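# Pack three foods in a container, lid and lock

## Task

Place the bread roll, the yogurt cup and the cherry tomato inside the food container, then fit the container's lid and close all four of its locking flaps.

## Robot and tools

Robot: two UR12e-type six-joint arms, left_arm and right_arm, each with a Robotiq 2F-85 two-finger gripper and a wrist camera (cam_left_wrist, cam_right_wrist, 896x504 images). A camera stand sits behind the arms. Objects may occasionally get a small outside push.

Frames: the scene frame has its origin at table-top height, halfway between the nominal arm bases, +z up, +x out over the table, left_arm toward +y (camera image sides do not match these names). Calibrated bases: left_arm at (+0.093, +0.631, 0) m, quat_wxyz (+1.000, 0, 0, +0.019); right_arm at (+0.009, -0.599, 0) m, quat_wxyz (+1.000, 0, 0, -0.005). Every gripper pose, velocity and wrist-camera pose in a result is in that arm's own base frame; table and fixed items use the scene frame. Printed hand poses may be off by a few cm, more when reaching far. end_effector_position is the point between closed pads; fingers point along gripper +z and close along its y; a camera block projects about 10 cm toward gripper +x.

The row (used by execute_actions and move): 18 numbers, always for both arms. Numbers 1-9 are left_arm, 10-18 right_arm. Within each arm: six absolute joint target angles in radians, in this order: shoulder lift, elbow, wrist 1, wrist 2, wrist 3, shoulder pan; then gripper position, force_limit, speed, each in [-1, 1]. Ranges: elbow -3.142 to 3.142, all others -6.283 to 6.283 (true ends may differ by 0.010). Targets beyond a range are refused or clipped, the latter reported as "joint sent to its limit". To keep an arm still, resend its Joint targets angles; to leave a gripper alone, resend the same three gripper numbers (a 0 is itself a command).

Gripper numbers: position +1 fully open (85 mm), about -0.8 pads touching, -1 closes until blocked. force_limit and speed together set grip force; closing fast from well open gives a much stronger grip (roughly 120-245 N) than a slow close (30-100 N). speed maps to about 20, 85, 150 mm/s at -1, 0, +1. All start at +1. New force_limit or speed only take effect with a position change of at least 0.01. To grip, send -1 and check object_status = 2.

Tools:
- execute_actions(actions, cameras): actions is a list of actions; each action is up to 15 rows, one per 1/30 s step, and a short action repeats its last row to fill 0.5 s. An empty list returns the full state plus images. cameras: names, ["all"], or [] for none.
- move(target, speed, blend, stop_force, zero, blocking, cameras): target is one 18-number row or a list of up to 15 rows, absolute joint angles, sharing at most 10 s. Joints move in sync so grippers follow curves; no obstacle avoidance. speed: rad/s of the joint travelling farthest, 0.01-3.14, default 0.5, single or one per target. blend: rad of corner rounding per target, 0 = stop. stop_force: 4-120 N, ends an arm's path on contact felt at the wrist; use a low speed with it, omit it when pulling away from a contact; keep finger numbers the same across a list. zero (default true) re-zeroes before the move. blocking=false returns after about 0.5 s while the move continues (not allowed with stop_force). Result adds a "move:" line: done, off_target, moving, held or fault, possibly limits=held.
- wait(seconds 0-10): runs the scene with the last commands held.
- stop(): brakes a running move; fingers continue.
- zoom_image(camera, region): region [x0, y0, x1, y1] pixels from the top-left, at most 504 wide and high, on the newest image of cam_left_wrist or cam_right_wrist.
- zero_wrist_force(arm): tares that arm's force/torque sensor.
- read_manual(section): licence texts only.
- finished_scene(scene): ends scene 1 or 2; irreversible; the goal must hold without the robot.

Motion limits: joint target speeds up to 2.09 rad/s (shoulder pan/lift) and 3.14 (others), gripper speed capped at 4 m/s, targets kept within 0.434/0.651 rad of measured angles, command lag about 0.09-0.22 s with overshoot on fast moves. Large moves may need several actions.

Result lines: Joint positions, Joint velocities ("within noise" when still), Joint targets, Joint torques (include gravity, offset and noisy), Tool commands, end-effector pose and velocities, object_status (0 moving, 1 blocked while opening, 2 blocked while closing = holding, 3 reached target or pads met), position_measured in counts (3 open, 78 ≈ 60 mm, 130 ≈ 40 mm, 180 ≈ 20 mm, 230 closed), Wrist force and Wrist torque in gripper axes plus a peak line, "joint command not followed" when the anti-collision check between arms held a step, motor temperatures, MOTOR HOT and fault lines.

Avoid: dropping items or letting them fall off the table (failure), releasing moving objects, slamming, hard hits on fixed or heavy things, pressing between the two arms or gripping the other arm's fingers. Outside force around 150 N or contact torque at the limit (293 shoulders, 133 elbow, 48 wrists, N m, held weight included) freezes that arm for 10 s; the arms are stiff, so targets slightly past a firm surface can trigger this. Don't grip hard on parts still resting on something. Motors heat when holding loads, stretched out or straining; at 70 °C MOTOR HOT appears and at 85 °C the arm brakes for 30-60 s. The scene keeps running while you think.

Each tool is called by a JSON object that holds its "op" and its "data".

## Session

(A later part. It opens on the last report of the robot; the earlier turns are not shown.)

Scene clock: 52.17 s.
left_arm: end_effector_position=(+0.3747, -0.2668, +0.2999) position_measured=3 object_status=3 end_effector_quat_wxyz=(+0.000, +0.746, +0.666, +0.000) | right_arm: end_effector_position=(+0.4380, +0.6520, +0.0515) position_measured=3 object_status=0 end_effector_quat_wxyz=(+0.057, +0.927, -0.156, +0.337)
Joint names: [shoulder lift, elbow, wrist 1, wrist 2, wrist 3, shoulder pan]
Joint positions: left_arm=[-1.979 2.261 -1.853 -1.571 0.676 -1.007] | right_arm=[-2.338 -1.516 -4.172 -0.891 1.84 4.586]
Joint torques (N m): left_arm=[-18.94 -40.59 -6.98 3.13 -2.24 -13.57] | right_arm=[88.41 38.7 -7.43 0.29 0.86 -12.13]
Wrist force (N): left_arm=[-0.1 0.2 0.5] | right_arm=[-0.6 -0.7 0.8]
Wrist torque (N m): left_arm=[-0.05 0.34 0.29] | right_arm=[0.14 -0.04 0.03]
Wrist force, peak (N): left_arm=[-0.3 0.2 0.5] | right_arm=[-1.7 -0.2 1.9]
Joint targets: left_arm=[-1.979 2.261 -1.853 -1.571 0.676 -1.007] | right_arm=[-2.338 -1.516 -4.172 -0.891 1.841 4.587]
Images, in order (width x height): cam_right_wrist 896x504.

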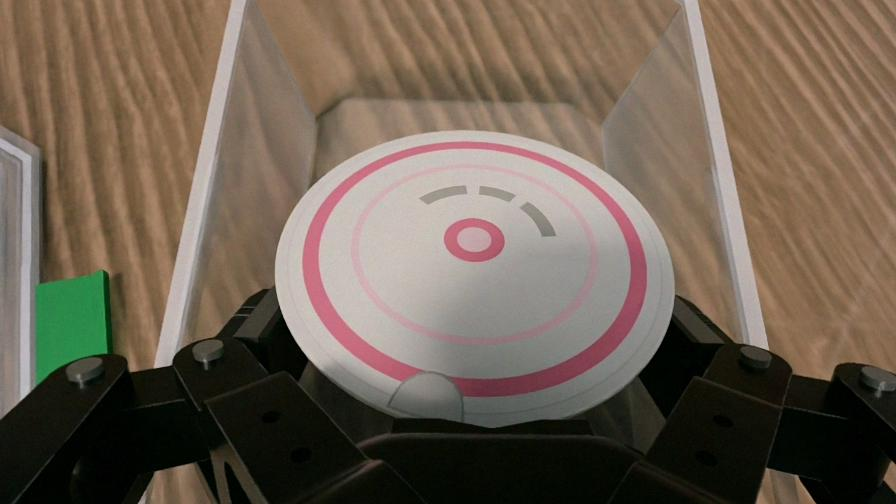

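{"op": "move", "data": {"target": [[-1.9787,2.2611,-1.8532,-1.5708,0.6756,-1.0070,1,1,1,-2.3396,-1.5188,-4.2079,-0.9004,1.9048,4.6392,1,-1,-1],[-1.9787,2.2611,-1.8532,-1.5708,0.6756,-1.0070,1,1,1,-2.2003,-1.4608,-4.4052,-0.9004,1.9048,4.6392,1,-1,-1],[-1.9787,2.2611,-1.8532,-1.5708,0.6756,-1.0070,1,1,1,-1.5201,-1.9952,-1.1971,1.5708,4.3935,4.3935,1,-1,-1]], "speed": [0.08,0.3,1.3], "blend": [0.008,0.03,0], "cameras": ["cam_right_wrist"]}}

Scene clock: 57.33 s.
left_arm: end_effector_position=(+0.3747, -0.2668, +0.2999) position_measured=3 object_status=3 end_effector_quat_wxyz=(+0.000, +0.746, +0.666, +0.000) | right_arm: end_effector_position=(+0.3600, +0.5350, +0.3000) position_measured=3 object_status=3 end_effector_quat_wxyz=(+0.000, +1.000, +0.000, +0.000)
Joint names: [shoulder lift, elbow, wrist 1, wrist 2, wrist 3, shoulder pan]
Joint positions: left_arm=[-1.979 2.261 -1.853 -1.571 0.676 -1.007] | right_arm=[-1.52 -1.995 -1.197 1.571 4.393 4.394]
Joint torques (N m): left_arm=[-19.89 -39.9 -7.24 3.37 -2.66 -14.78] | right_arm=[59.07 39.07 7.68 1.63 2.11 -12.55]
Wrist force (N): left_arm=[0.3 0.1 0.1] | right_arm=[-0.8 -1.2 0.4]
Wrist torque (N m): left_arm=[-0.07 0.28 0.28] | right_arm=[-0.04 0.21 -0.37]
Wrist force, peak (N): left_arm=[0.0 0.1 0.8] | right_arm=[-3.5 -0.2 4.0]
Joint targets: left_arm=[-1.979 2.261 -1.853 -1.571 0.676 -1.007] | right_arm=[-1.520 -1.995 -1.197 1.571 4.393 4.393]
move: done
Images, in order (width x height): cam_right_wrist 896x504.

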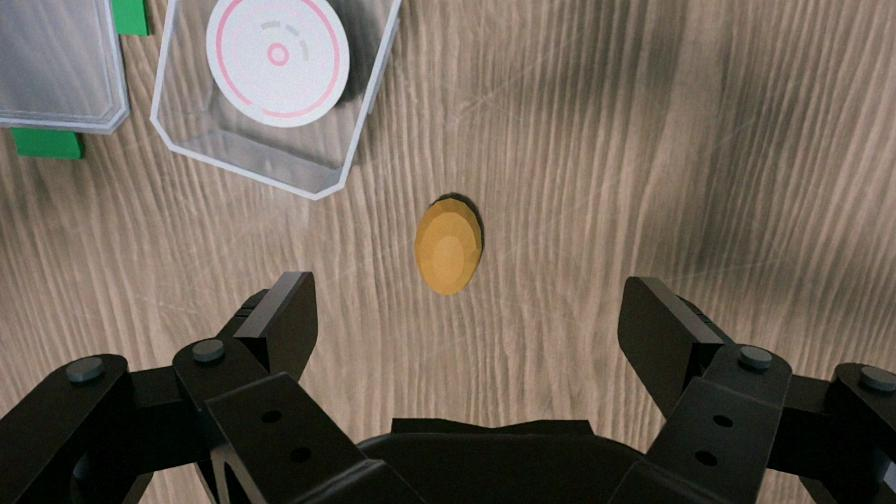

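{"op": "move", "data": {"target": [[-1.9787,2.2611,-1.8532,-1.5708,0.6756,-1.0070,1,1,1,-1.8463,-1.9244,-0.9417,1.5708,4.7699,4.4479,-1,1,1]], "speed": 0.5}}

{"op": "move", "data": {"target": [[-1.9787,2.2611,-1.8532,-1.5708,0.6756,-1.0070,1,1,1,-1.9495,-1.9822,-0.7807,1.5708,4.7699,4.4479,-1,1,1]], "speed": 0.06, "stop_force": 5, "cameras": ["cam_right_wrist"]}}

Scene clock: 60.10 s.
left_arm: end_effector_position=(+0.3747, -0.2668, +0.2999) position_measured=3 object_status=3 end_effector_quat_wxyz=(+0.000, +0.746, +0.666, +0.000) | right_arm: end_effector_position=(+0.3638, +0.6770, +0.1502) position_measured=234 object_status=3 end_effector_quat_wxyz=(+0.000, +0.987, -0.160, +0.000)
Joint names: [shoulder lift, elbow, wrist 1, wrist 2, wrist 3, shoulder pan]
Joint positions: left_arm=[-1.979 2.261 -1.853 -1.571 0.676 -1.007] | right_arm=[-1.846 -1.924 -0.942 1.571 4.77 4.448]
Joint torques (N m): left_arm=[-19.78 -39.87 -6.85 3.32 -2.35 -15.01] | right_arm=[62.13 52.47 7.58 1.35 2.27 20.25]
Wrist force (N): left_arm=[-0.1 0.3 0.5] | right_arm=[-0.6 -0.9 0.4]
Wrist torque (N m): left_arm=[-0.05 0.34 0.29] | right_arm=[0.02 0.21 -0.34]
Wrist force, peak (N): left_arm=[0.1 -0.1 0.6] | right_arm=[-1.4 -2.5 2.8]
Joint targets: left_arm=[-1.979 2.261 -1.853 -1.571 0.676 -1.007] | right_arm=[-1.846 -1.924 -0.942 1.571 4.770 4.448]
move: done

Scene clock: 63.70 s.
left_arm: end_effector_position=(+0.3747, -0.2668, +0.2999) position_measured=3 object_status=3 end_effector_quat_wxyz=(+0.000, +0.746, +0.666, +0.000) | right_arm: end_effector_position=(+0.3638, +0.6771, +0.0600) position_measured=234 object_status=3 end_effector_quat_wxyz=(+0.000, +0.987, -0.160, +0.000)
Joint names: [shoulder lift, elbow, wrist 1, wrist 2, wrist 3, shoulder pan]
Joint positions: left_arm=[-1.979 2.261 -1.853 -1.571 0.676 -1.007] | right_arm=[-1.949 -1.982 -0.781 1.571 4.77 4.448]
Joint torques (N m): left_arm=[-18.24 -39.92 -7.16 3.3 -2.38 -13.84] | right_arm=[63 27.08 7.48 -0.52 1.59 16.63]
Wrist force (N): left_arm=[-0.1 0.0 0.5] | right_arm=[-0.6 -0.1 -0.3]
Wrist torque (N m): left_arm=[-0.09 0.33 0.29] | right_arm=[0.17 0.17 -0.25]
Wrist force, peak (N): left_arm=[0.2 -0.3 0.7] | right_arm=[-1.5 -0.6 1.0]
Joint targets: left_arm=[-1.979 2.261 -1.853 -1.571 0.676 -1.007] | right_arm=[-1.950 -1.982 -0.781 1.571 4.770 4.448]
move: done
Images, in order (width x height): cam_right_wrist 896x504.

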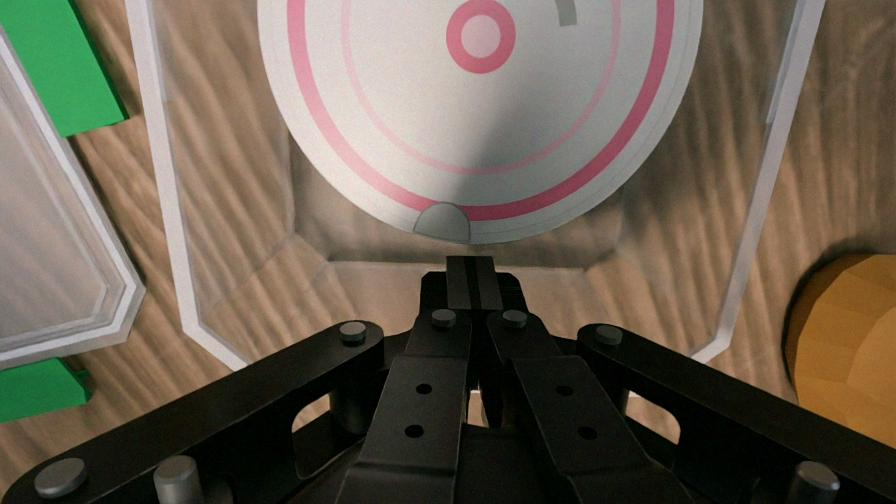

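{"op": "move", "data": {"target": [[-1.9787,2.2611,-1.8532,-1.5708,0.6756,-1.0070,1,1,1,-1.9639,-1.9596,-0.7889,1.5708,4.6976,4.3756,-1,1,1]], "speed": 0.04, "stop_force": 8, "cameras": ["cam_right_wrist"]}}

Scene clock: 66.50 s.
left_arm: end_effector_position=(+0.3747, -0.2668, +0.2999) position_measured=3 object_status=3 end_effector_quat_wxyz=(+0.000, +0.746, +0.666, +0.000) | right_arm: end_effector_position=(+0.4155, +0.6599, +0.0600) position_measured=234 object_status=3 end_effector_quat_wxyz=(+0.000, +0.987, -0.160, +0.000)
Joint names: [shoulder lift, elbow, wrist 1, wrist 2, wrist 3, shoulder pan]
Joint positions: left_arm=[-1.979 2.261 -1.853 -1.571 0.676 -1.007] | right_arm=[-1.964 -1.96 -0.789 1.571 4.698 4.376]
Joint torques (N m): left_arm=[-19.18 -40.03 -6.68 3.39 -2.4 -14.42] | right_arm=[62.69 47.02 1.51 -0.28 -2.24 -12.41]
Wrist force (N): left_arm=[0.1 0.2 0.3] | right_arm=[-1.7 -1.0 0.7]
Wrist torque (N m): left_arm=[-0.06 0.30 0.29] | right_arm=[0.02 0.22 -0.18]
Wrist force, peak (N): left_arm=[0.0 -0.1 0.9] | right_arm=[-2.1 -0.8 0.6]
Joint targets: left_arm=[-1.979 2.261 -1.853 -1.571 0.676 -1.007] | right_arm=[-1.964 -1.960 -0.789 1.571 4.698 4.376]
move: done
Images, in order (width x height): cam_right_wrist 896x504.

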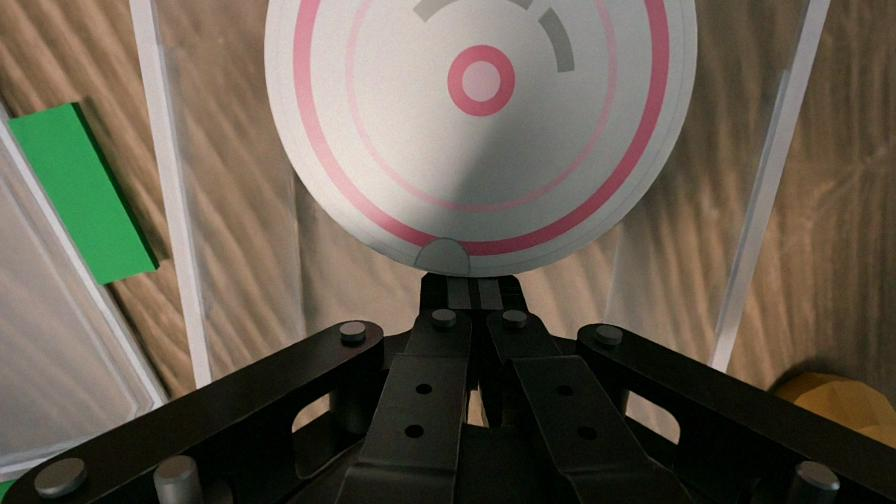

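{"op": "move", "data": {"target": [[-1.9787,2.2611,-1.8532,-1.5708,0.6756,-1.0070,1,1,1,-1.9670,-1.9547,-0.7907,1.5708,4.6846,4.3626,-1,1,1]], "speed": 0.03, "stop_force": 8}}

{"op": "move", "data": {"target": [[-1.9787,2.2611,-1.8532,-1.5708,0.6756,-1.0070,1,1,1,-1.8191,-1.8559,-1.0374,1.5708,4.6846,4.3626,-1,1,1],[-1.9787,2.2611,-1.8532,-1.5708,0.6756,-1.0070,1,1,1,-1.5774,-2.2443,-0.8907,1.5708,4.6451,4.5551,1,-1,1]], "speed": [0.3,0.5], "blend": [0.05,0], "cameras": ["cam_right_wrist"]}}

Scene clock: 68.37 s.
left_arm: end_effector_position=(+0.3747, -0.2668, +0.2999) position_measured=3 object_status=3 end_effector_quat_wxyz=(+0.000, +0.746, +0.666, +0.000) | right_arm: end_effector_position=(+0.4249, +0.6567, +0.0600) position_measured=234 object_status=3 end_effector_quat_wxyz=(+0.000, +0.987, -0.160, +0.000)
Joint names: [shoulder lift, elbow, wrist 1, wrist 2, wrist 3, shoulder pan]
Joint positions: left_arm=[-1.979 2.261 -1.853 -1.571 0.676 -1.007] | right_arm=[-1.967 -1.955 -0.791 1.571 4.685 4.363]
Joint torques (N m): left_arm=[-16.78 -40.51 -6.42 3.15 -2.33 -13.78] | right_arm=[64.39 48.34 1.76 -0.8 -2.5 -15.22]
Wrist force (N): left_arm=[-0.1 0.3 0.3] | right_arm=[-1.5 -0.4 0.2]
Wrist torque (N m): left_arm=[-0.04 0.33 0.29] | right_arm=[0.11 0.19 -0.18]
Wrist force, peak (N): left_arm=[-0.3 -0.3 0.6] | right_arm=[-2.1 -0.7 0.1]
Joint targets: left_arm=[-1.979 2.261 -1.853 -1.571 0.676 -1.007] | right_arm=[-1.967 -1.955 -0.791 1.571 4.685 4.363]
move: done

Scene clock: 71.47 s.
left_arm: end_effector_position=(+0.3747, -0.2668, +0.2999) position_measured=3 object_status=3 end_effector_quat_wxyz=(+0.000, +0.746, +0.666, +0.000) | right_arm: end_effector_position=(+0.2610, +0.5340, +0.1500) position_measured=3 object_status=0 end_effector_quat_wxyz=(+0.000, +0.999, -0.045, +0.000)
Joint names: [shoulder lift, elbow, wrist 1, wrist 2, wrist 3, shoulder pan]
Joint positions: left_arm=[-1.979 2.261 -1.853 -1.571 0.676 -1.007] | right_arm=[-1.577 -2.244 -0.891 1.571 4.645 4.555]
Joint torques (N m): left_arm=[-17.17 -40.11 -7.14 3.49 -2.69 -15.28] | right_arm=[56 30.51 7.4 -0.56 -2.34 18.63]
Wrist force (N): left_arm=[0.3 -0.1 0.3] | right_arm=[-0.8 -0.9 0.6]
Wrist torque (N m): left_arm=[-0.11 0.27 0.29] | right_arm=[0.04 0.18 -0.20]
Wrist force, peak (N): left_arm=[-0.3 -0.4 0.5] | right_arm=[-2.0 1.6 1.7]
Joint targets: left_arm=[-1.979 2.261 -1.853 -1.571 0.676 -1.007] | right_arm=[-1.577 -2.244 -0.891 1.571 4.645 4.555]
move: done
Images, in order (width x height): cam_right_wrist 896x504.

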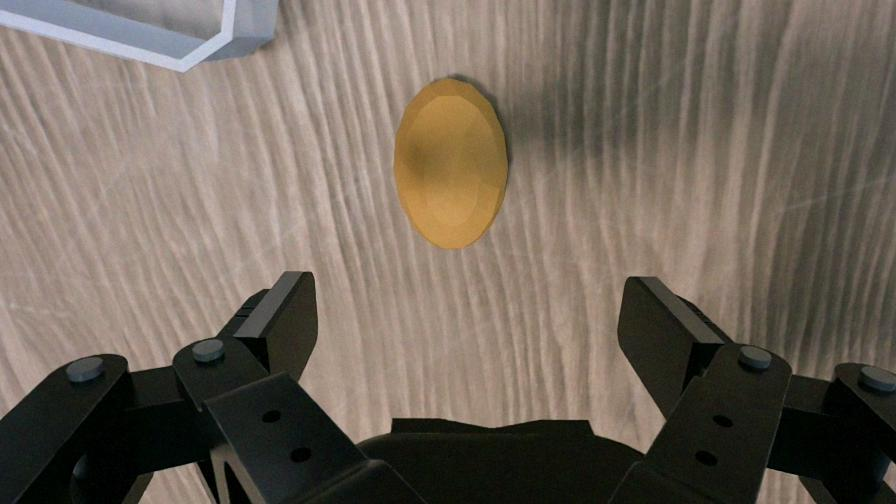

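{"op": "move", "data": {"target": [[-1.9787,2.2611,-1.8532,-1.5708,0.6756,-1.0070,1,1,1,-1.7862,-2.3373,-0.5889,1.5708,4.6451,4.5551,1,-1,1]], "speed": 0.2}}

{"op": "execute_actions", "data": {"actions": [[[-1.9787,2.2611,-1.8532,-1.5708,0.6756,-1.0070,1,1,1,-1.7862,-2.3373,-0.5889,1.5708,4.6451,4.5551,-1,-1,-1]],[[-1.9787,2.2611,-1.8532,-1.5708,0.6756,-1.0070,1,1,1,-1.7862,-2.3373,-0.5889,1.5708,4.6451,4.5551,-1,-1,-1]],[[-1.9787,2.2611,-1.8532,-1.5708,0.6756,-1.0070,1,1,1,-1.7862,-2.3373,-0.5889,1.5708,4.6451,4.5551,-1,-1,-1]]], "cameras": ["cam_right_wrist"]}}

Scene clock: 73.87 s.
left_arm: end_effector_position=(+0.3747, -0.2668, +0.2999) position_measured=3 object_status=3 end_effector_quat_wxyz=(+0.000, +0.746, +0.666, +0.000) | right_arm: end_effector_position=(+0.2610, +0.5340, +0.0201) position_measured=3 object_status=3 end_effector_quat_wxyz=(+0.000, +0.999, -0.045, +0.000)
Joint names: [shoulder lift, elbow, wrist 1, wrist 2, wrist 3, shoulder pan]
Joint positions: left_arm=[-1.979 2.261 -1.853 -1.571 0.676 -1.007] | right_arm=[-1.786 -2.337 -0.589 1.571 4.645 4.555]
Joint torques (N m): left_arm=[-18.9 -40.14 -7.23 3.32 -2.19 -14.97] | right_arm=[43.54 22.69 7.86 -0.49 -2.18 18.45]
Wrist force (N): left_arm=[0.2 0.1 0.2] | right_arm=[-0.6 -0.6 0.2]
Wrist torque (N m): left_arm=[-0.07 0.29 0.29] | right_arm=[0.05 0.17 -0.13]
Wrist force, peak (N): left_arm=[0.3 0.2 0.6] | right_arm=[-0.5 -1.2 1.3]
Joint targets: left_arm=[-1.979 2.261 -1.853 -1.571 0.676 -1.007] | right_arm=[-1.786 -2.337 -0.589 1.571 4.645 4.555]
move: done

Scene clock: 75.87 s.
left_arm: end_effector_position=(+0.3747, -0.2668, +0.2999) position_measured=3 object_status=3 end_effector_quat_wxyz=(+0.000, +0.746, +0.666, +0.000) | right_arm: end_effector_position=(+0.2610, +0.5340, +0.0200) position_measured=92 object_status=0 end_effector_quat_wxyz=(+0.000, +0.999, -0.045, +0.000)
Joint names: [shoulder lift, elbow, wrist 1, wrist 2, wrist 3, shoulder pan]
Joint positions: left_arm=[-1.979 2.261 -1.853 -1.571 0.676 -1.007] | right_arm=[-1.786 -2.337 -0.589 1.571 4.645 4.555]
Joint torques (N m): left_arm=[-19.24 -39.78 -6.6 3.29 -2.1 -14.37] | right_arm=[42.37 22.48 5.67 -0.41 -1.97 13.47]
Wrist force (N): left_arm=[-0.1 -0.1 0.5] | right_arm=[0.8 5.3 -22.2]
Wrist torque (N m): left_arm=[-0.11 0.34 0.29] | right_arm=[-0.13 0.25 -0.09]
Wrist force, peak (N): left_arm=[0.4 -0.4 0.3] | right_arm=[0.5 5.4 -23.2]
Joint targets: left_arm=[-1.979 2.261 -1.853 -1.571 0.676 -1.007] | right_arm=[-1.786 -2.337 -0.589 1.571 4.645 4.555]
Images, in order (width x height): cam_right_wrist 896x504.

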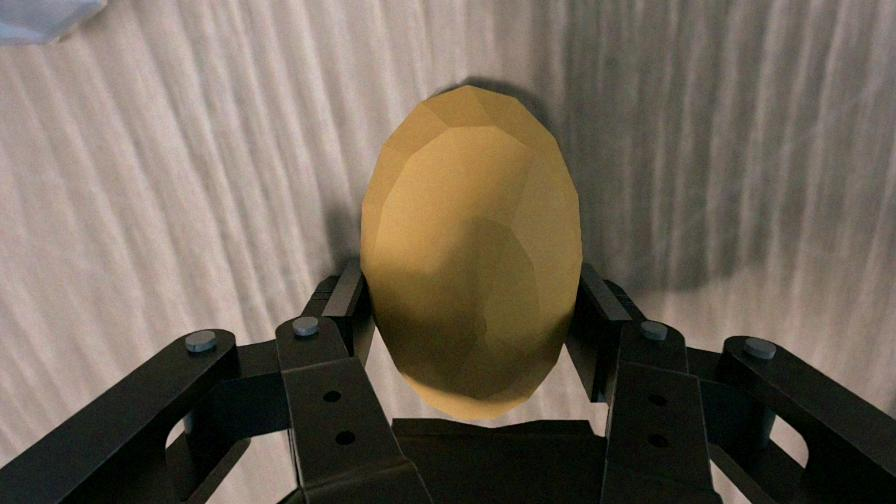

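{"op": "wait", "data": {"seconds": 0.3}}

Scene clock: 76.27 s.
left_arm: end_effector_position=(+0.3747, -0.2668, +0.2999) position_measured=3 object_status=3 end_effector_quat_wxyz=(+0.000, +0.746, +0.666, +0.000) | right_arm: end_effector_position=(+0.2610, +0.5340, +0.0200) position_measured=92 object_status=2 end_effector_quat_wxyz=(+0.000, +0.999, -0.045, +0.000)
Joint names: [shoulder lift, elbow, wrist 1, wrist 2, wrist 3, shoulder pan]
Joint positions: left_arm=[-1.979 2.261 -1.853 -1.571 0.676 -1.007] | right_arm=[-1.786 -2.337 -0.589 1.571 4.645 4.555]
Joint torques (N m): left_arm=[-15.92 -41.03 -6.94 3.07 -2.3 -14.79] | right_arm=[41.27 21.36 4.34 -0.04 -2.02 15.06]
Wrist force (N): left_arm=[0.0 -0.1 0.0] | right_arm=[0.6 5.8 -23.1]
Wrist torque (N m): left_arm=[-0.10 0.31 0.29] | right_arm=[-0.09 0.28 -0.09]
Wrist force, peak (N): left_arm=[-0.1 -0.3 0.4] | right_arm=[0.6 5.8 -23.1]
Joint targets: left_arm=[-1.979 2.261 -1.853 -1.571 0.676 -1.007] | right_arm=[-1.786 -2.337 -0.589 1.571 4.645 4.555]
Tool commands: left_gripper/position=+1.0 left_gripper/force_limit=+1.0 left_gripper/speed=+1.0 right_gripper/position=-1.0 right_gripper/force_limit=-1.0 right_gripper/speed=-1.0
wait: 0.30 s; at rest by 0.07 s

{"op": "move", "data": {"target": [[-1.9787,2.2611,-1.8532,-1.5708,0.6756,-1.0070,1,1,1,-1.5774,-2.2443,-0.8907,1.5708,4.6451,4.5551,-1,-1,-1],[-1.9787,2.2611,-1.8532,-1.5708,0.6756,-1.0070,1,1,1,-1.8033,-1.8766,-1.0325,1.5708,3.1597,4.4067,-1,-1,-1]], "speed": [0.15,0.8], "blend": [0.03,0], "cameras": ["cam_right_wrist"]}}

Scene clock: 80.93 s.
left_arm: end_effector_position=(+0.3747, -0.2668, +0.2999) position_measured=3 object_status=3 end_effector_quat_wxyz=(+0.000, +0.746, +0.666, +0.000) | right_arm: end_effector_position=(+0.3923, +0.6645, +0.2000) position_measured=92 object_status=2 end_effector_quat_wxyz=(+0.000, +0.812, +0.584, +0.000)
Joint names: [shoulder lift, elbow, wrist 1, wrist 2, wrist 3, shoulder pan]
Joint positions: left_arm=[-1.979 2.261 -1.853 -1.571 0.676 -1.007] | right_arm=[-1.803 -1.877 -1.032 1.571 3.16 4.407]
Joint torques (N m): left_arm=[-19.35 -40.79 -7.1 3.16 -2.02 -14.17] | right_arm=[56.88 55.27 1.59 -0.35 -2.49 -15.85]
Wrist force (N): left_arm=[0.1 0.1 0.0] | right_arm=[-0.6 -0.9 1.1]
Wrist torque (N m): left_arm=[-0.07 0.31 0.29] | right_arm=[-0.02 0.23 -0.25]
Wrist force, peak (N): left_arm=[0.3 0.3 0.7] | right_arm=[0.4 5.5 -23.0]
Joint targets: left_arm=[-1.979 2.261 -1.853 -1.571 0.676 -1.007] | right_arm=[-1.803 -1.877 -1.033 1.571 3.160 4.407]
move: done
Images, in order (width x height): cam_right_wrist 896x504.

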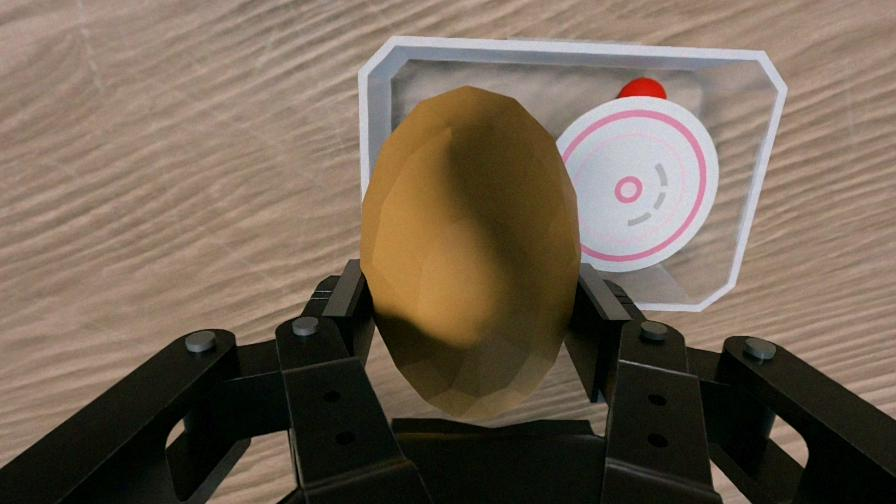

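{"op": "move", "data": {"target": [[-1.9787,2.2611,-1.8532,-1.5708,0.6756,-1.0070,1,1,1,-1.8852,-1.9591,-0.8681,1.5708,3.1492,4.3962,-1,-1,-1]], "speed": 0.15}}

{"op": "move", "data": {"target": [[-1.9787,2.2611,-1.8532,-1.5708,0.6756,-1.0070,1,1,1,-1.9930,-2.0047,-0.7147,1.5708,3.1492,4.3962,-1,-1,-1]], "speed": 0.05, "stop_force": 5, "cameras": ["cam_right_wrist"]}}

Scene clock: 83.03 s.
left_arm: end_effector_position=(+0.3747, -0.2668, +0.2999) position_measured=3 object_status=3 end_effector_quat_wxyz=(+0.000, +0.746, +0.666, +0.000) | right_arm: end_effector_position=(+0.3973, +0.6544, +0.1101) position_measured=92 object_status=2 end_effector_quat_wxyz=(+0.000, +0.812, +0.584, +0.000)
Joint names: [shoulder lift, elbow, wrist 1, wrist 2, wrist 3, shoulder pan]
Joint positions: left_arm=[-1.979 2.261 -1.853 -1.571 0.676 -1.007] | right_arm=[-1.885 -1.959 -0.868 1.571 3.149 4.396]
Joint torques (N m): left_arm=[-16.97 -40.38 -6.82 3.25 -2.37 -16.09] | right_arm=[58.3 31.18 8.13 -0.44 -2.26 -12.2]
Wrist force (N): left_arm=[0.0 -0.1 0.2] | right_arm=[-0.7 -0.8 0.9]
Wrist torque (N m): left_arm=[-0.10 0.31 0.29] | right_arm=[0.07 0.17 -0.26]
Wrist force, peak (N): left_arm=[0.5 -0.1 0.4] | right_arm=[-0.6 -1.0 1.8]
Joint targets: left_arm=[-1.979 2.261 -1.853 -1.571 0.676 -1.007] | right_arm=[-1.885 -1.959 -0.868 1.571 3.149 4.396]
move: done

Scene clock: 85.67 s.
left_arm: end_effector_position=(+0.3747, -0.2668, +0.2999) position_measured=3 object_status=3 end_effector_quat_wxyz=(+0.000, +0.746, +0.666, +0.000) | right_arm: end_effector_position=(+0.3978, +0.6558, +0.0693) position_measured=92 object_status=2 end_effector_quat_wxyz=(+0.000, +0.812, +0.584, +0.000)
Joint names: [shoulder lift, elbow, wrist 1, wrist 2, wrist 3, shoulder pan]
Joint positions: left_arm=[-1.979 2.261 -1.853 -1.571 0.676 -1.007] | right_arm=[-1.936 -1.981 -0.796 1.571 3.149 4.396]
Joint torques (N m): left_arm=[-19.45 -40.16 -6.96 3.12 -2.13 -11.62] | right_arm=[84.28 47.03 1.7 -0.48 -2.62 -7.92]
Wrist force (N): left_arm=[0.2 0.0 0.4] | right_arm=[-0.8 -1.1 1.0]
Wrist torque (N m): left_arm=[-0.09 0.29 0.29] | right_arm=[0.03 0.19 -0.18]
Wrist force, peak (N): left_arm=[-0.1 -0.2 0.8] | right_arm=[-1.1 -5.2 -9.3]
Joint targets: left_arm=[-1.979 2.261 -1.853 -1.571 0.676 -1.007] | right_arm=[-1.936 -1.981 -0.796 1.571 3.149 4.396]
move: contact (right_arm); right_arm: the wrist 1 is farthest, 0.081 rad from its target
Images, in order (width x height): cam_right_wrist 896x504.

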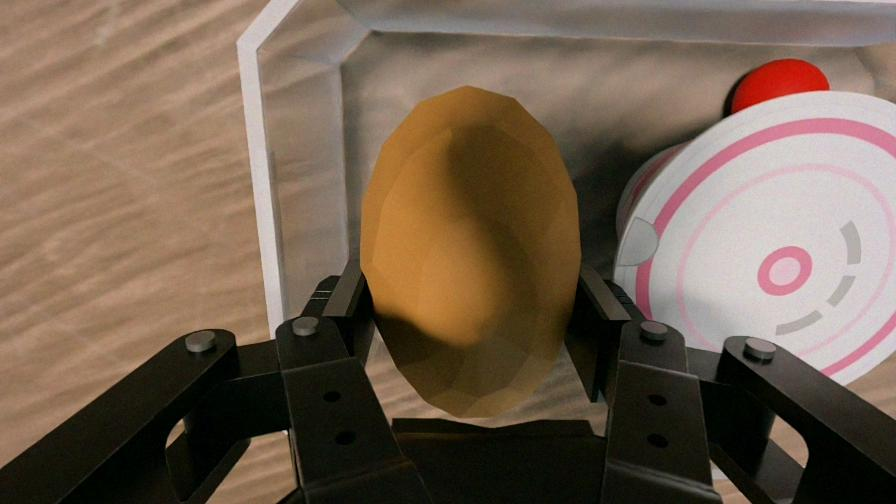

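{"op": "move", "data": {"target": [[-1.9787,2.2611,-1.8532,-1.5708,0.6756,-1.0070,1,1,1,-1.9196,-1.9792,-0.8136,1.5708,3.1545,4.4015,-1,-1,-1]], "speed": 0.1}}

{"op": "move", "data": {"target": [[-1.9787,2.2611,-1.8532,-1.5708,0.6756,-1.0070,1,1,1,-1.9919,-2.0064,-0.7141,1.5708,3.1545,4.4015,-1,-1,-1]], "speed": 0.04, "stop_force": 5, "cameras": ["cam_right_wrist"]}}

Scene clock: 86.77 s.
left_arm: end_effector_position=(+0.3747, -0.2668, +0.2999) position_measured=3 object_status=3 end_effector_quat_wxyz=(+0.000, +0.746, +0.666, +0.000) | right_arm: end_effector_position=(+0.3936, +0.6557, +0.0799) position_measured=92 object_status=2 end_effector_quat_wxyz=(+0.000, +0.812, +0.584, +0.000)
Joint names: [shoulder lift, elbow, wrist 1, wrist 2, wrist 3, shoulder pan]
Joint positions: left_arm=[-1.979 2.261 -1.853 -1.571 0.676 -1.007] | right_arm=[-1.92 -1.979 -0.813 1.571 3.154 4.401]
Joint torques (N m): left_arm=[-18.22 -40.57 -6.79 3.03 -1.91 -14.98] | right_arm=[81.46 48.31 2.1 -0.23 2.16 18.05]
Wrist force (N): left_arm=[0.0 0.1 0.5] | right_arm=[-1.1 -0.8 0.6]
Wrist torque (N m): left_arm=[-0.08 0.31 0.29] | right_arm=[0.07 0.25 -0.32]
Wrist force, peak (N): left_arm=[-0.4 0.2 0.4] | right_arm=[-0.8 -1.4 0.9]
Joint targets: left_arm=[-1.979 2.261 -1.853 -1.571 0.676 -1.007] | right_arm=[-1.920 -1.979 -0.814 1.571 3.155 4.402]
move: done

Scene clock: 89.70 s.
left_arm: end_effector_position=(+0.3747, -0.2668, +0.2999) position_measured=3 object_status=3 end_effector_quat_wxyz=(+0.000, +0.746, +0.666, +0.000) | right_arm: end_effector_position=(+0.3938, +0.6562, +0.0426) position_measured=92 object_status=2 end_effector_quat_wxyz=(+0.000, +0.812, +0.584, +0.000)
Joint names: [shoulder lift, elbow, wrist 1, wrist 2, wrist 3, shoulder pan]
Joint positions: left_arm=[-1.979 2.261 -1.853 -1.571 0.676 -1.007] | right_arm=[-1.968 -1.997 -0.747 1.571 3.155 4.402]
Joint torques (N m): left_arm=[-19.88 -41.61 -6.79 3.29 -2.01 -12.31] | right_arm=[87.04 46.97 1.97 -0.65 1.77 18.66]
Wrist force (N): left_arm=[0.1 -0.2 0.3] | right_arm=[-0.6 -0.9 0.8]
Wrist torque (N m): left_arm=[-0.12 0.30 0.29] | right_arm=[0.06 0.19 -0.30]
Wrist force, peak (N): left_arm=[0.2 0.1 0.6] | right_arm=[-0.9 4.6 -19.1]
Joint targets: left_arm=[-1.979 2.261 -1.853 -1.571 0.676 -1.007] | right_arm=[-1.968 -1.997 -0.747 1.571 3.154 4.401]
move: contact (right_arm); right_arm: the wrist 1 is farthest, 0.033 rad from its target
Images, in order (width x height): cam_right_wrist 896x504.

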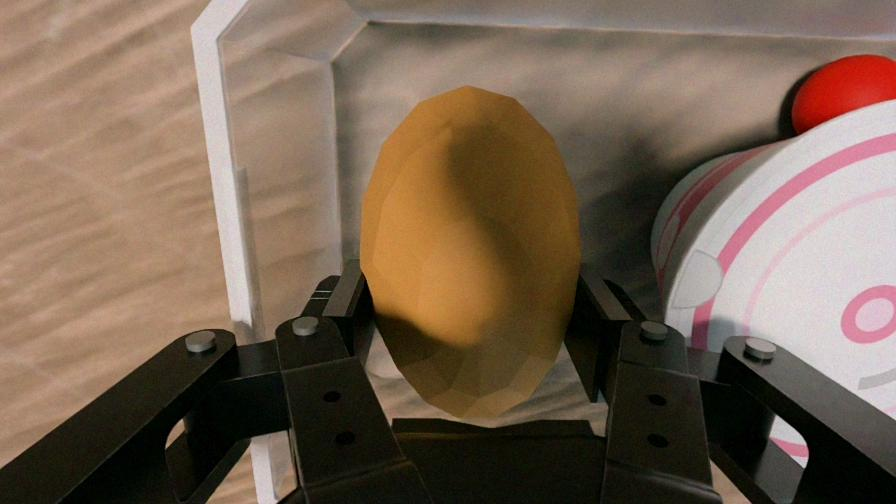

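{"op": "move", "data": {"target": [[-1.9787,2.2611,-1.8532,-1.5708,0.6756,-1.0070,1,1,1,-1.9646,-1.9910,-0.7568,1.5708,3.1417,4.3887,-1,-1,-1]], "speed": 0.03, "stop_force": 12}}

{"op": "move", "data": {"target": [[-1.9787,2.2611,-1.8532,-1.5708,0.6756,-1.0070,1,1,1,-1.9981,-1.9532,-0.7874,1.8313,3.0398,4.2919,-1,-1,-1]], "speed": 0.1, "stop_force": 15}}

{"op": "move", "data": {"target": [[-1.9787,2.2611,-1.8532,-1.5708,0.6756,-1.0070,1,1,1,-2.0266,-1.9622,-0.7499,1.8313,3.0398,4.2919,-1,-1,-1]], "speed": 0.025, "stop_force": 5, "cameras": ["cam_right_wrist"]}}

Scene clock: 92.17 s.
left_arm: end_effector_position=(+0.3747, -0.2668, +0.2999) position_measured=3 object_status=3 end_effector_quat_wxyz=(+0.000, +0.746, +0.666, +0.000) | right_arm: end_effector_position=(+0.4028, +0.6532, +0.0470) position_measured=92 object_status=2 end_effector_quat_wxyz=(+0.000, +0.812, +0.584, +0.000)
Joint names: [shoulder lift, elbow, wrist 1, wrist 2, wrist 3, shoulder pan]
Joint positions: left_arm=[-1.979 2.261 -1.853 -1.571 0.676 -1.007] | right_arm=[-1.965 -1.991 -0.757 1.571 3.142 4.389]
Joint torques (N m): left_arm=[-17.57 -40.4 -6.69 3.26 -2.31 -15.09] | right_arm=[87.9 46.74 2.19 -0.53 -2.28 -15.21]
Wrist force (N): left_arm=[0.0 -0.2 0.3] | right_arm=[-1.1 -1.9 1.0]
Wrist torque (N m): left_arm=[-0.12 0.32 0.29] | right_arm=[0.00 0.26 -0.19]
Wrist force, peak (N): left_arm=[-0.2 -0.1 0.7] | right_arm=[-1.1 -1.9 1.0]
Joint targets: left_arm=[-1.979 2.261 -1.853 -1.571 0.676 -1.007] | right_arm=[-1.965 -1.991 -0.757 1.571 3.142 4.389]
move: done

Scene clock: 95.57 s.
left_arm: end_effector_position=(+0.3747, -0.2668, +0.2999) position_measured=3 object_status=3 end_effector_quat_wxyz=(+0.000, +0.746, +0.666, +0.000) | right_arm: end_effector_position=(+0.4027, +0.6532, +0.0471) position_measured=92 object_status=2 end_effector_quat_wxyz=(-0.106, +0.804, +0.580, -0.076)
Joint names: [shoulder lift, elbow, wrist 1, wrist 2, wrist 3, shoulder pan]
Joint positions: left_arm=[-1.979 2.261 -1.853 -1.571 0.676 -1.007] | right_arm=[-1.998 -1.953 -0.787 1.831 3.04 4.292]
Joint torques (N m): left_arm=[-16.17 -41 -6.83 3.45 -1.85 -14.22] | right_arm=[59.67 43.35 0.87 1.64 -2.88 -17.04]
Wrist force (N): left_arm=[0.1 0.1 0.2] | right_arm=[-0.8 -4.8 -4.6]
Wrist torque (N m): left_arm=[-0.07 0.31 0.30] | right_arm=[-0.39 0.18 -0.20]
Wrist force, peak (N): left_arm=[0.0 -0.1 0.8] | right_arm=[-2.3 -8.8 -12.3]
Joint targets: left_arm=[-1.979 2.261 -1.853 -1.571 0.676 -1.007] | right_arm=[-1.998 -1.953 -0.787 1.831 3.040 4.292]
move: done

Scene clock: 97.20 s.
left_arm: end_effector_position=(+0.3747, -0.2668, +0.2999) position_measured=3 object_status=3 end_effector_quat_wxyz=(+0.000, +0.746, +0.666, +0.000) | right_arm: end_effector_position=(+0.4028, +0.6533, +0.0423) position_measured=92 object_status=2 end_effector_quat_wxyz=(-0.106, +0.804, +0.580, -0.076)
Joint names: [shoulder lift, elbow, wrist 1, wrist 2, wrist 3, shoulder pan]
Joint positions: left_arm=[-1.979 2.261 -1.853 -1.571 0.676 -1.007] | right_arm=[-2.004 -1.955 -0.779 1.831 3.04 4.292]
Joint torques (N m): left_arm=[-18.27 -41.53 -6.7 3.16 -2.11 -12.02] | right_arm=[83.42 39.78 1.03 -0.44 -2.46 -12]
Wrist force (N): left_arm=[-0.1 0.3 0.4] | right_arm=[-1.3 -4.5 -9.5]
Wrist torque (N m): left_arm=[-0.05 0.34 0.29] | right_arm=[-0.85 0.31 -0.25]
Wrist force, peak (N): left_arm=[0.2 0.0 0.7] | right_arm=[-2.7 -10.9 -18.0]
Joint targets: left_arm=[-1.979 2.261 -1.853 -1.571 0.676 -1.007] | right_arm=[-2.004 -1.955 -0.779 1.831 3.040 4.292]
move: contact (right_arm); right_arm: the wrist 1 is farthest, 0.029 rad from its target
Images, in order (width x height): cam_right_wrist 896x504.

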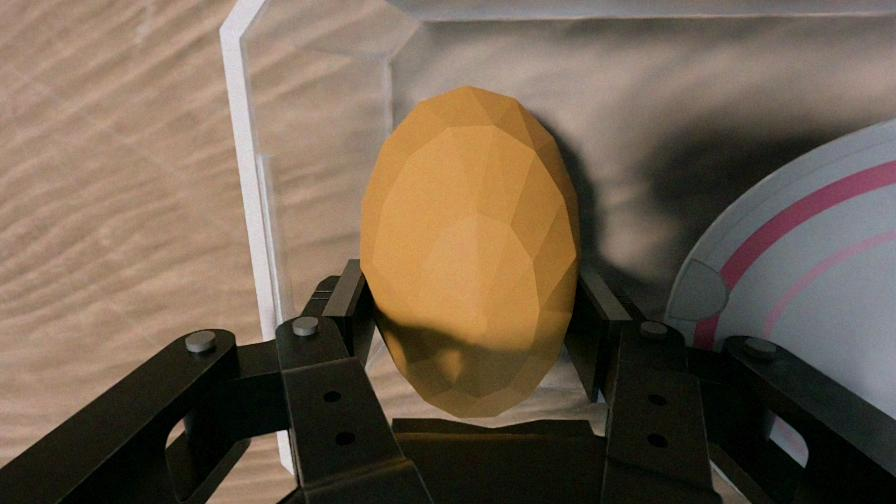

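{"op": "move", "data": {"target": [[-1.9787,2.2611,-1.8532,-1.5708,0.6756,-1.0070,1,1,1,-1.9646,-1.9910,-0.7568,1.5708,3.1417,4.3887,-1,-1,-1]], "speed": 0.2}}

{"op": "move", "data": {"target": [[-1.9787,2.2611,-1.8532,-1.5708,0.6756,-1.0070,1,1,1,-1.9924,-2.0002,-0.7198,1.5708,3.1417,4.3887,-1,-1,-1]], "speed": 0.025, "stop_force": 5, "cameras": ["cam_right_wrist"]}}

Scene clock: 99.27 s.
left_arm: end_effector_position=(+0.3747, -0.2668, +0.2999) position_measured=3 object_status=3 end_effector_quat_wxyz=(+0.000, +0.746, +0.666, +0.000) | right_arm: end_effector_position=(+0.4028, +0.6532, +0.0470) position_measured=92 object_status=2 end_effector_quat_wxyz=(+0.000, +0.812, +0.584, +0.000)
Joint names: [shoulder lift, elbow, wrist 1, wrist 2, wrist 3, shoulder pan]
Joint positions: left_arm=[-1.979 2.261 -1.853 -1.571 0.676 -1.007] | right_arm=[-1.965 -1.991 -0.757 1.571 3.142 4.389]
Joint torques (N m): left_arm=[-17.56 -39.83 -6.61 3.38 -1.85 -12.58] | right_arm=[86.65 27.31 7.55 -2.68 2.21 16.8]
Wrist force (N): left_arm=[0.0 0.3 0.3] | right_arm=[-0.8 -0.8 0.8]
Wrist torque (N m): left_arm=[-0.04 0.32 0.29] | right_arm=[0.10 0.19 -0.31]
Wrist force, peak (N): left_arm=[0.3 -0.1 0.7] | right_arm=[-1.5 -4.5 -10.8]
Joint targets: left_arm=[-1.979 2.261 -1.853 -1.571 0.676 -1.007] | right_arm=[-1.965 -1.991 -0.757 1.571 3.142 4.389]
move: done

Scene clock: 100.80 s.
left_arm: end_effector_position=(+0.3747, -0.2668, +0.2999) position_measured=3 object_status=3 end_effector_quat_wxyz=(+0.000, +0.746, +0.666, +0.000) | right_arm: end_effector_position=(+0.4028, +0.6532, +0.0445) position_measured=92 object_status=2 end_effector_quat_wxyz=(+0.000, +0.812, +0.584, +0.000)
Joint names: [shoulder lift, elbow, wrist 1, wrist 2, wrist 3, shoulder pan]
Joint positions: left_arm=[-1.979 2.261 -1.853 -1.571 0.676 -1.007] | right_arm=[-1.968 -1.992 -0.752 1.571 3.142 4.389]
Joint torques (N m): left_arm=[-19.85 -41.37 -6.68 2.97 -1.97 -12.64] | right_arm=[85.53 44.96 2.46 0.77 1.43 17.42]
Wrist force (N): left_arm=[0.1 -0.1 0.1] | right_arm=[-0.5 0.2 -0.4]
Wrist torque (N m): left_arm=[-0.10 0.30 0.29] | right_arm=[0.15 0.23 -0.28]
Wrist force, peak (N): left_arm=[-0.1 0.2 0.7] | right_arm=[-1.3 3.5 -16.3]
Joint targets: left_arm=[-1.979 2.261 -1.853 -1.571 0.676 -1.007] | right_arm=[-1.968 -1.992 -0.752 1.571 3.142 4.389]
move: contact (right_arm); right_arm: the wrist 1 is farthest, 0.032 rad from its target
Images, in order (width x height): cam_right_wrist 896x504.

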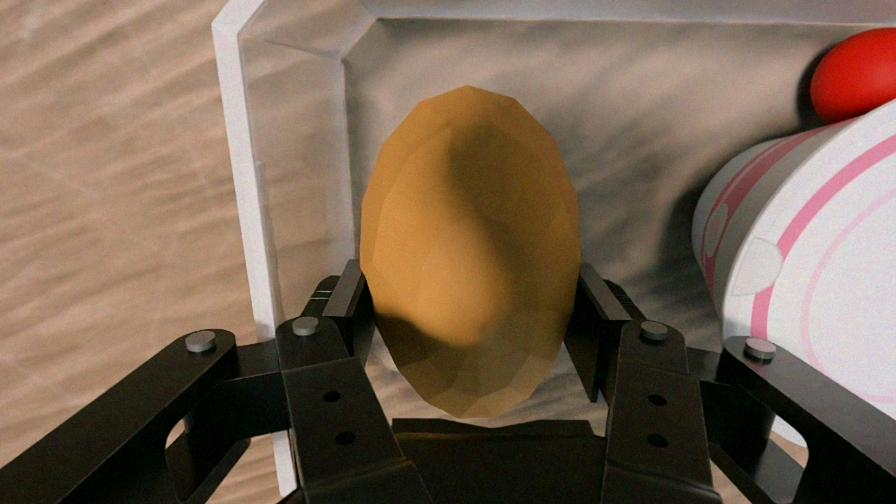

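{"op": "move", "data": {"target": [[-1.9787,2.2611,-1.8532,-1.5708,0.6756,-1.0070,1,1,1,-1.9656,-1.9819,-0.7649,1.5708,3.1202,4.3672,-1,-1,-1]], "speed": 0.06}}

{"op": "move", "data": {"target": [[-1.9787,2.2611,-1.8532,-1.5708,0.6756,-1.0070,1,1,1,-1.9970,-1.9925,-0.7229,1.5708,3.1202,4.3672,-1,-1,-1]], "speed": 0.025, "stop_force": 5, "cameras": ["cam_right_wrist"]}}

Scene clock: 101.87 s.
left_arm: end_effector_position=(+0.3747, -0.2668, +0.2999) position_measured=3 object_status=3 end_effector_quat_wxyz=(+0.000, +0.746, +0.666, +0.000) | right_arm: end_effector_position=(+0.4180, +0.6481, +0.0499) position_measured=92 object_status=2 end_effector_quat_wxyz=(+0.000, +0.812, +0.584, +0.000)
Joint names: [shoulder lift, elbow, wrist 1, wrist 2, wrist 3, shoulder pan]
Joint positions: left_arm=[-1.979 2.261 -1.853 -1.571 0.676 -1.007] | right_arm=[-1.966 -1.982 -0.765 1.571 3.12 4.367]
Joint torques (N m): left_arm=[-15.3 -39.92 -6.78 2.87 -2 -13.23] | right_arm=[86.68 46.13 1.61 0.88 -2.29 -15.62]
Wrist force (N): left_arm=[-0.1 -0.3 0.3] | right_arm=[-0.6 -0.7 0.7]
Wrist torque (N m): left_arm=[-0.15 0.33 0.29] | right_arm=[0.11 0.18 -0.19]
Wrist force, peak (N): left_arm=[-0.1 -0.1 0.7] | right_arm=[-0.4 -2.3 0.9]
Joint targets: left_arm=[-1.979 2.261 -1.853 -1.571 0.676 -1.007] | right_arm=[-1.966 -1.982 -0.765 1.571 3.120 4.367]
move: done

Scene clock: 104.07 s.
left_arm: end_effector_position=(+0.3747, -0.2668, +0.2999) position_measured=3 object_status=3 end_effector_quat_wxyz=(+0.000, +0.746, +0.666, +0.000) | right_arm: end_effector_position=(+0.4181, +0.6481, +0.0370) position_measured=92 object_status=2 end_effector_quat_wxyz=(+0.000, +0.812, +0.584, +0.000)
Joint names: [shoulder lift, elbow, wrist 1, wrist 2, wrist 3, shoulder pan]
Joint positions: left_arm=[-1.979 2.261 -1.853 -1.571 0.676 -1.007] | right_arm=[-1.983 -1.988 -0.742 1.571 3.12 4.367]
Joint torques (N m): left_arm=[-16.3 -40.32 -6.7 3.27 -1.88 -13.32] | right_arm=[82.43 43.56 1.38 0.55 -2.37 -14.23]
Wrist force (N): left_arm=[0.0 -0.2 0.3] | right_arm=[-1.4 -2.9 -4.4]
Wrist torque (N m): left_arm=[-0.13 0.33 0.28] | right_arm=[-0.23 0.29 -0.21]
Wrist force, peak (N): left_arm=[0.5 0.4 0.5] | right_arm=[-2.8 -5.2 -11.8]
Joint targets: left_arm=[-1.979 2.261 -1.853 -1.571 0.676 -1.007] | right_arm=[-1.983 -1.988 -0.742 1.571 3.120 4.367]
move: contact (right_arm); right_arm: the wrist 1 is farthest, 0.019 rad from its target
Images, in order (width x height): cam_right_wrist 896x504.

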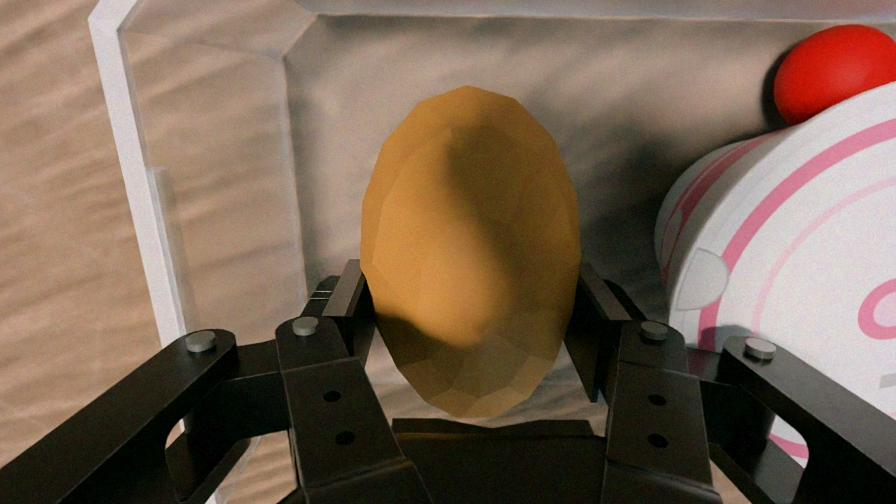

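{"op": "execute_actions", "data": {"actions": [[[-1.9787,2.2611,-1.8532,-1.5708,0.6756,-1.0070,1,1,1,-1.983,-1.988,-0.742,1.5708,3.1202,4.3672,0.5,-1,-1]]], "cameras": ["cam_right_wrist"]}}

Scene clock: 105.00 s.
left_arm: end_effector_position=(+0.3747, -0.2668, +0.2999) position_measured=3 object_status=3 end_effector_quat_wxyz=(+0.000, +0.746, +0.666, +0.000) | right_arm: end_effector_position=(+0.4180, +0.6479, +0.0365) position_measured=66 object_status=0 end_effector_quat_wxyz=(+0.000, +0.812, +0.584, +0.000)
Joint names: [shoulder lift, elbow, wrist 1, wrist 2, wrist 3, shoulder pan]
Joint positions: left_arm=[-1.979 2.261 -1.853 -1.571 0.676 -1.007] | right_arm=[-1.983 -1.988 -0.742 1.571 3.12 4.367]
Joint torques (N m): left_arm=[-15.92 -40.11 -6.64 3.23 -1.84 -13.78] | right_arm=[62.13 27.49 6.26 0.41 -2.2 -12.95]
Wrist force (N): left_arm=[0.3 -0.1 0.2] | right_arm=[-0.5 -1.1 0.9]
Wrist torque (N m): left_arm=[-0.10 0.27 0.30] | right_arm=[0.13 0.16 -0.20]
Wrist force, peak (N): left_arm=[0.3 0.2 0.4] | right_arm=[-1.5 -2.8 -6.1]
Joint targets: left_arm=[-1.979 2.261 -1.853 -1.571 0.676 -1.007] | right_arm=[-1.983 -1.988 -0.742 1.571 3.120 4.367]
Images, in order (width x height): cam_right_wrist 896x504.

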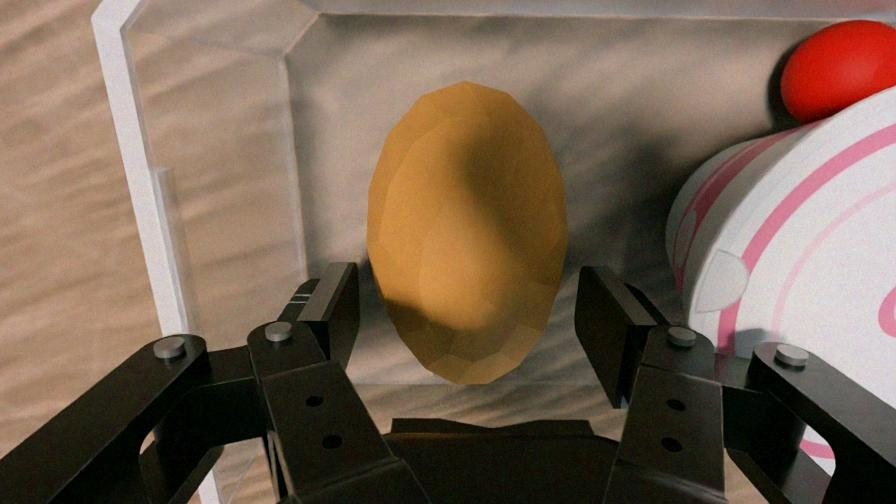

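{"op": "move", "data": {"target": [[-1.9787,2.2611,-1.8532,-1.5708,0.6756,-1.0070,1,1,1,-1.8500,-1.9194,-0.9430,1.5708,3.1202,4.3672,0.5,-1,-1],[-1.9787,2.2611,-1.8532,-1.5708,0.6756,-1.0070,1,1,1,-1.7449,-1.6627,-1.3048,1.5708,4.6251,4.2751,1,1,1]], "speed": [0.2,0.9], "blend": [0.03,0], "cameras": ["all"]}}

Scene clock: 109.83 s.
left_arm: end_effector_position=(+0.3747, -0.2668, +0.2999) position_measured=3 object_status=3 end_effector_quat_wxyz=(+0.000, +0.746, +0.666, +0.000) | right_arm: end_effector_position=(+0.4870, +0.6305, +0.3500) position_measured=3 object_status=0 end_effector_quat_wxyz=(+0.000, +0.985, -0.174, +0.000)
Joint names: [shoulder lift, elbow, wrist 1, wrist 2, wrist 3, shoulder pan]
Joint positions: left_arm=[-1.979 2.261 -1.853 -1.571 0.676 -1.007] | right_arm=[-1.745 -1.663 -1.305 1.571 4.625 4.275]
Joint torques (N m): left_arm=[-18.34 -40.75 -6.26 3.08 -1.62 -15.01] | right_arm=[79.64 59.51 2.07 -1.4 2.02 -10.57]
Wrist force (N): left_arm=[-0.2 0.4 0.3] | right_arm=[-0.5 -1.6 0.6]
Wrist torque (N m): left_arm=[-0.03 0.36 0.29] | right_arm=[-0.12 0.13 -0.31]
Wrist force, peak (N): left_arm=[0.2 -0.3 0.7] | right_arm=[-1.2 -1.4 2.5]
Joint targets: left_arm=[-1.979 2.261 -1.853 -1.571 0.676 -1.007] | right_arm=[-1.745 -1.663 -1.305 1.571 4.625 4.275]
move: done

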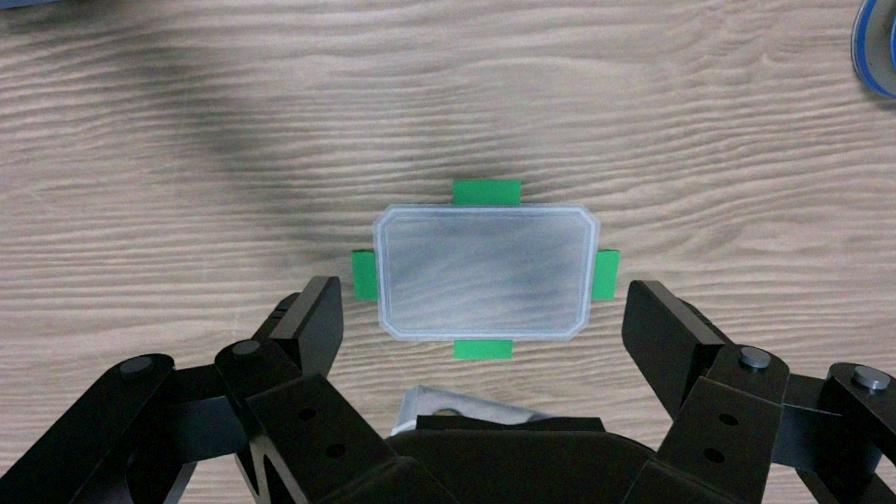

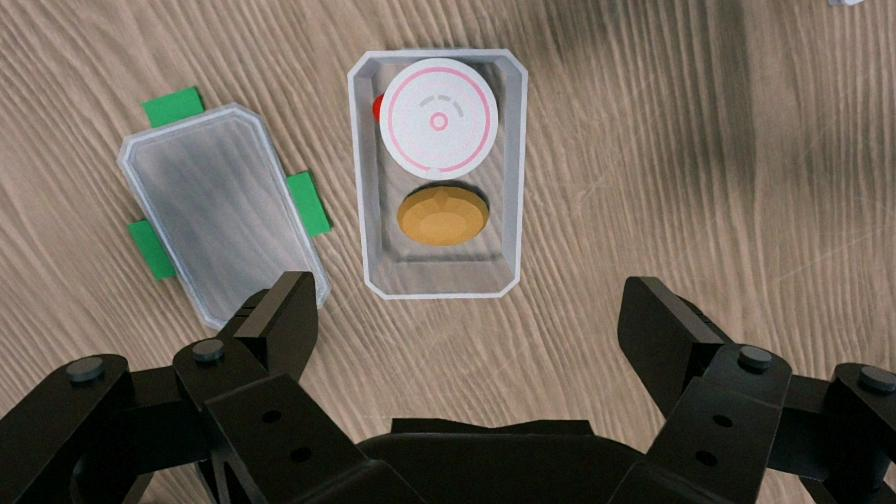

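{"op": "move", "data": {"target": [[-1.7567,2.4586,-2.2727,-1.5708,0.6999,-0.9777,1,1,1,-1.9306,-1.7033,-1.0785,1.5708,-0.3060,4.3476,1,1,1]], "speed": 1.8, "cameras": ["all"]}}

Scene clock: 114.37 s.
left_arm: end_effector_position=(+0.3920, -0.2700, +0.1299) position_measured=3 object_status=3 end_effector_quat_wxyz=(+0.000, +0.744, +0.668, +0.000) | right_arm: end_effector_position=(+0.4621, +0.7219, +0.2001) position_measured=3 object_status=3 end_effector_quat_wxyz=(+0.000, +0.686, -0.728, +0.000)
Joint names: [shoulder lift, elbow, wrist 1, wrist 2, wrist 3, shoulder pan]
Joint positions: left_arm=[-1.757 2.459 -2.273 -1.571 0.7 -0.978] | right_arm=[-1.931 -1.703 -1.079 1.571 -0.306 4.348]
Joint torques (N m): left_arm=[-8.13 -31.26 -7.25 2.85 2.77 14.61] | right_arm=[68.93 35.04 7.75 -1.63 -2.38 17.45]
Wrist force (N): left_arm=[0.2 -0.2 0.5] | right_arm=[-0.3 -1.3 0.4]
Wrist torque (N m): left_arm=[-0.11 0.27 0.14] | right_arm=[0.01 0.05 -0.23]
Wrist force, peak (N): left_arm=[-0.3 -0.2 0.9] | right_arm=[-0.9 -2.3 0.0]
Joint targets: left_arm=[-1.757 2.459 -2.273 -1.571 0.700 -0.978] | right_arm=[-1.931 -1.703 -1.079 1.571 -0.306 4.348]
move: done

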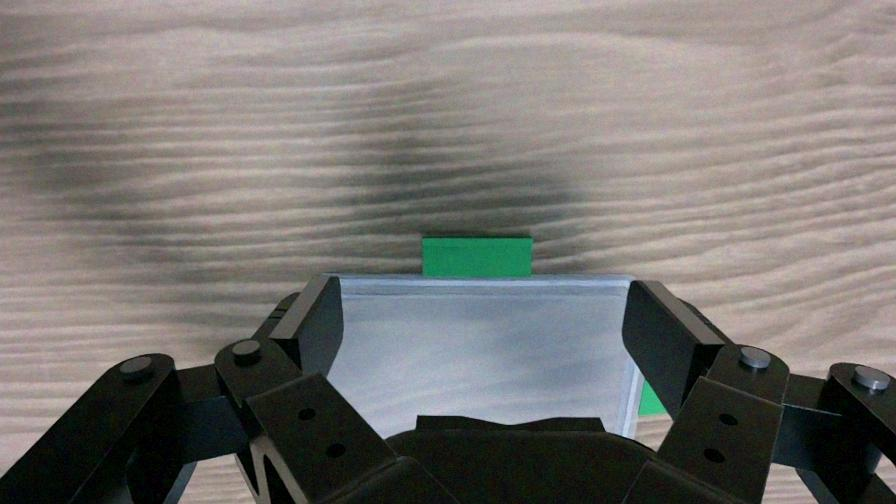

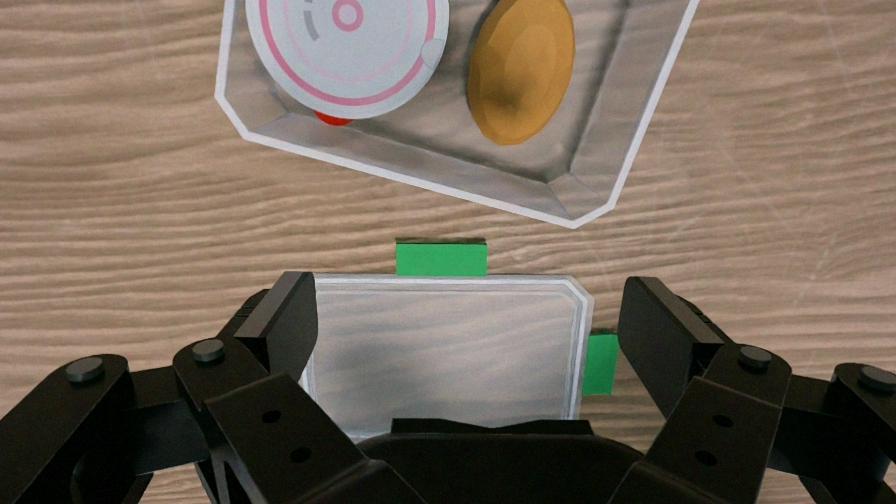

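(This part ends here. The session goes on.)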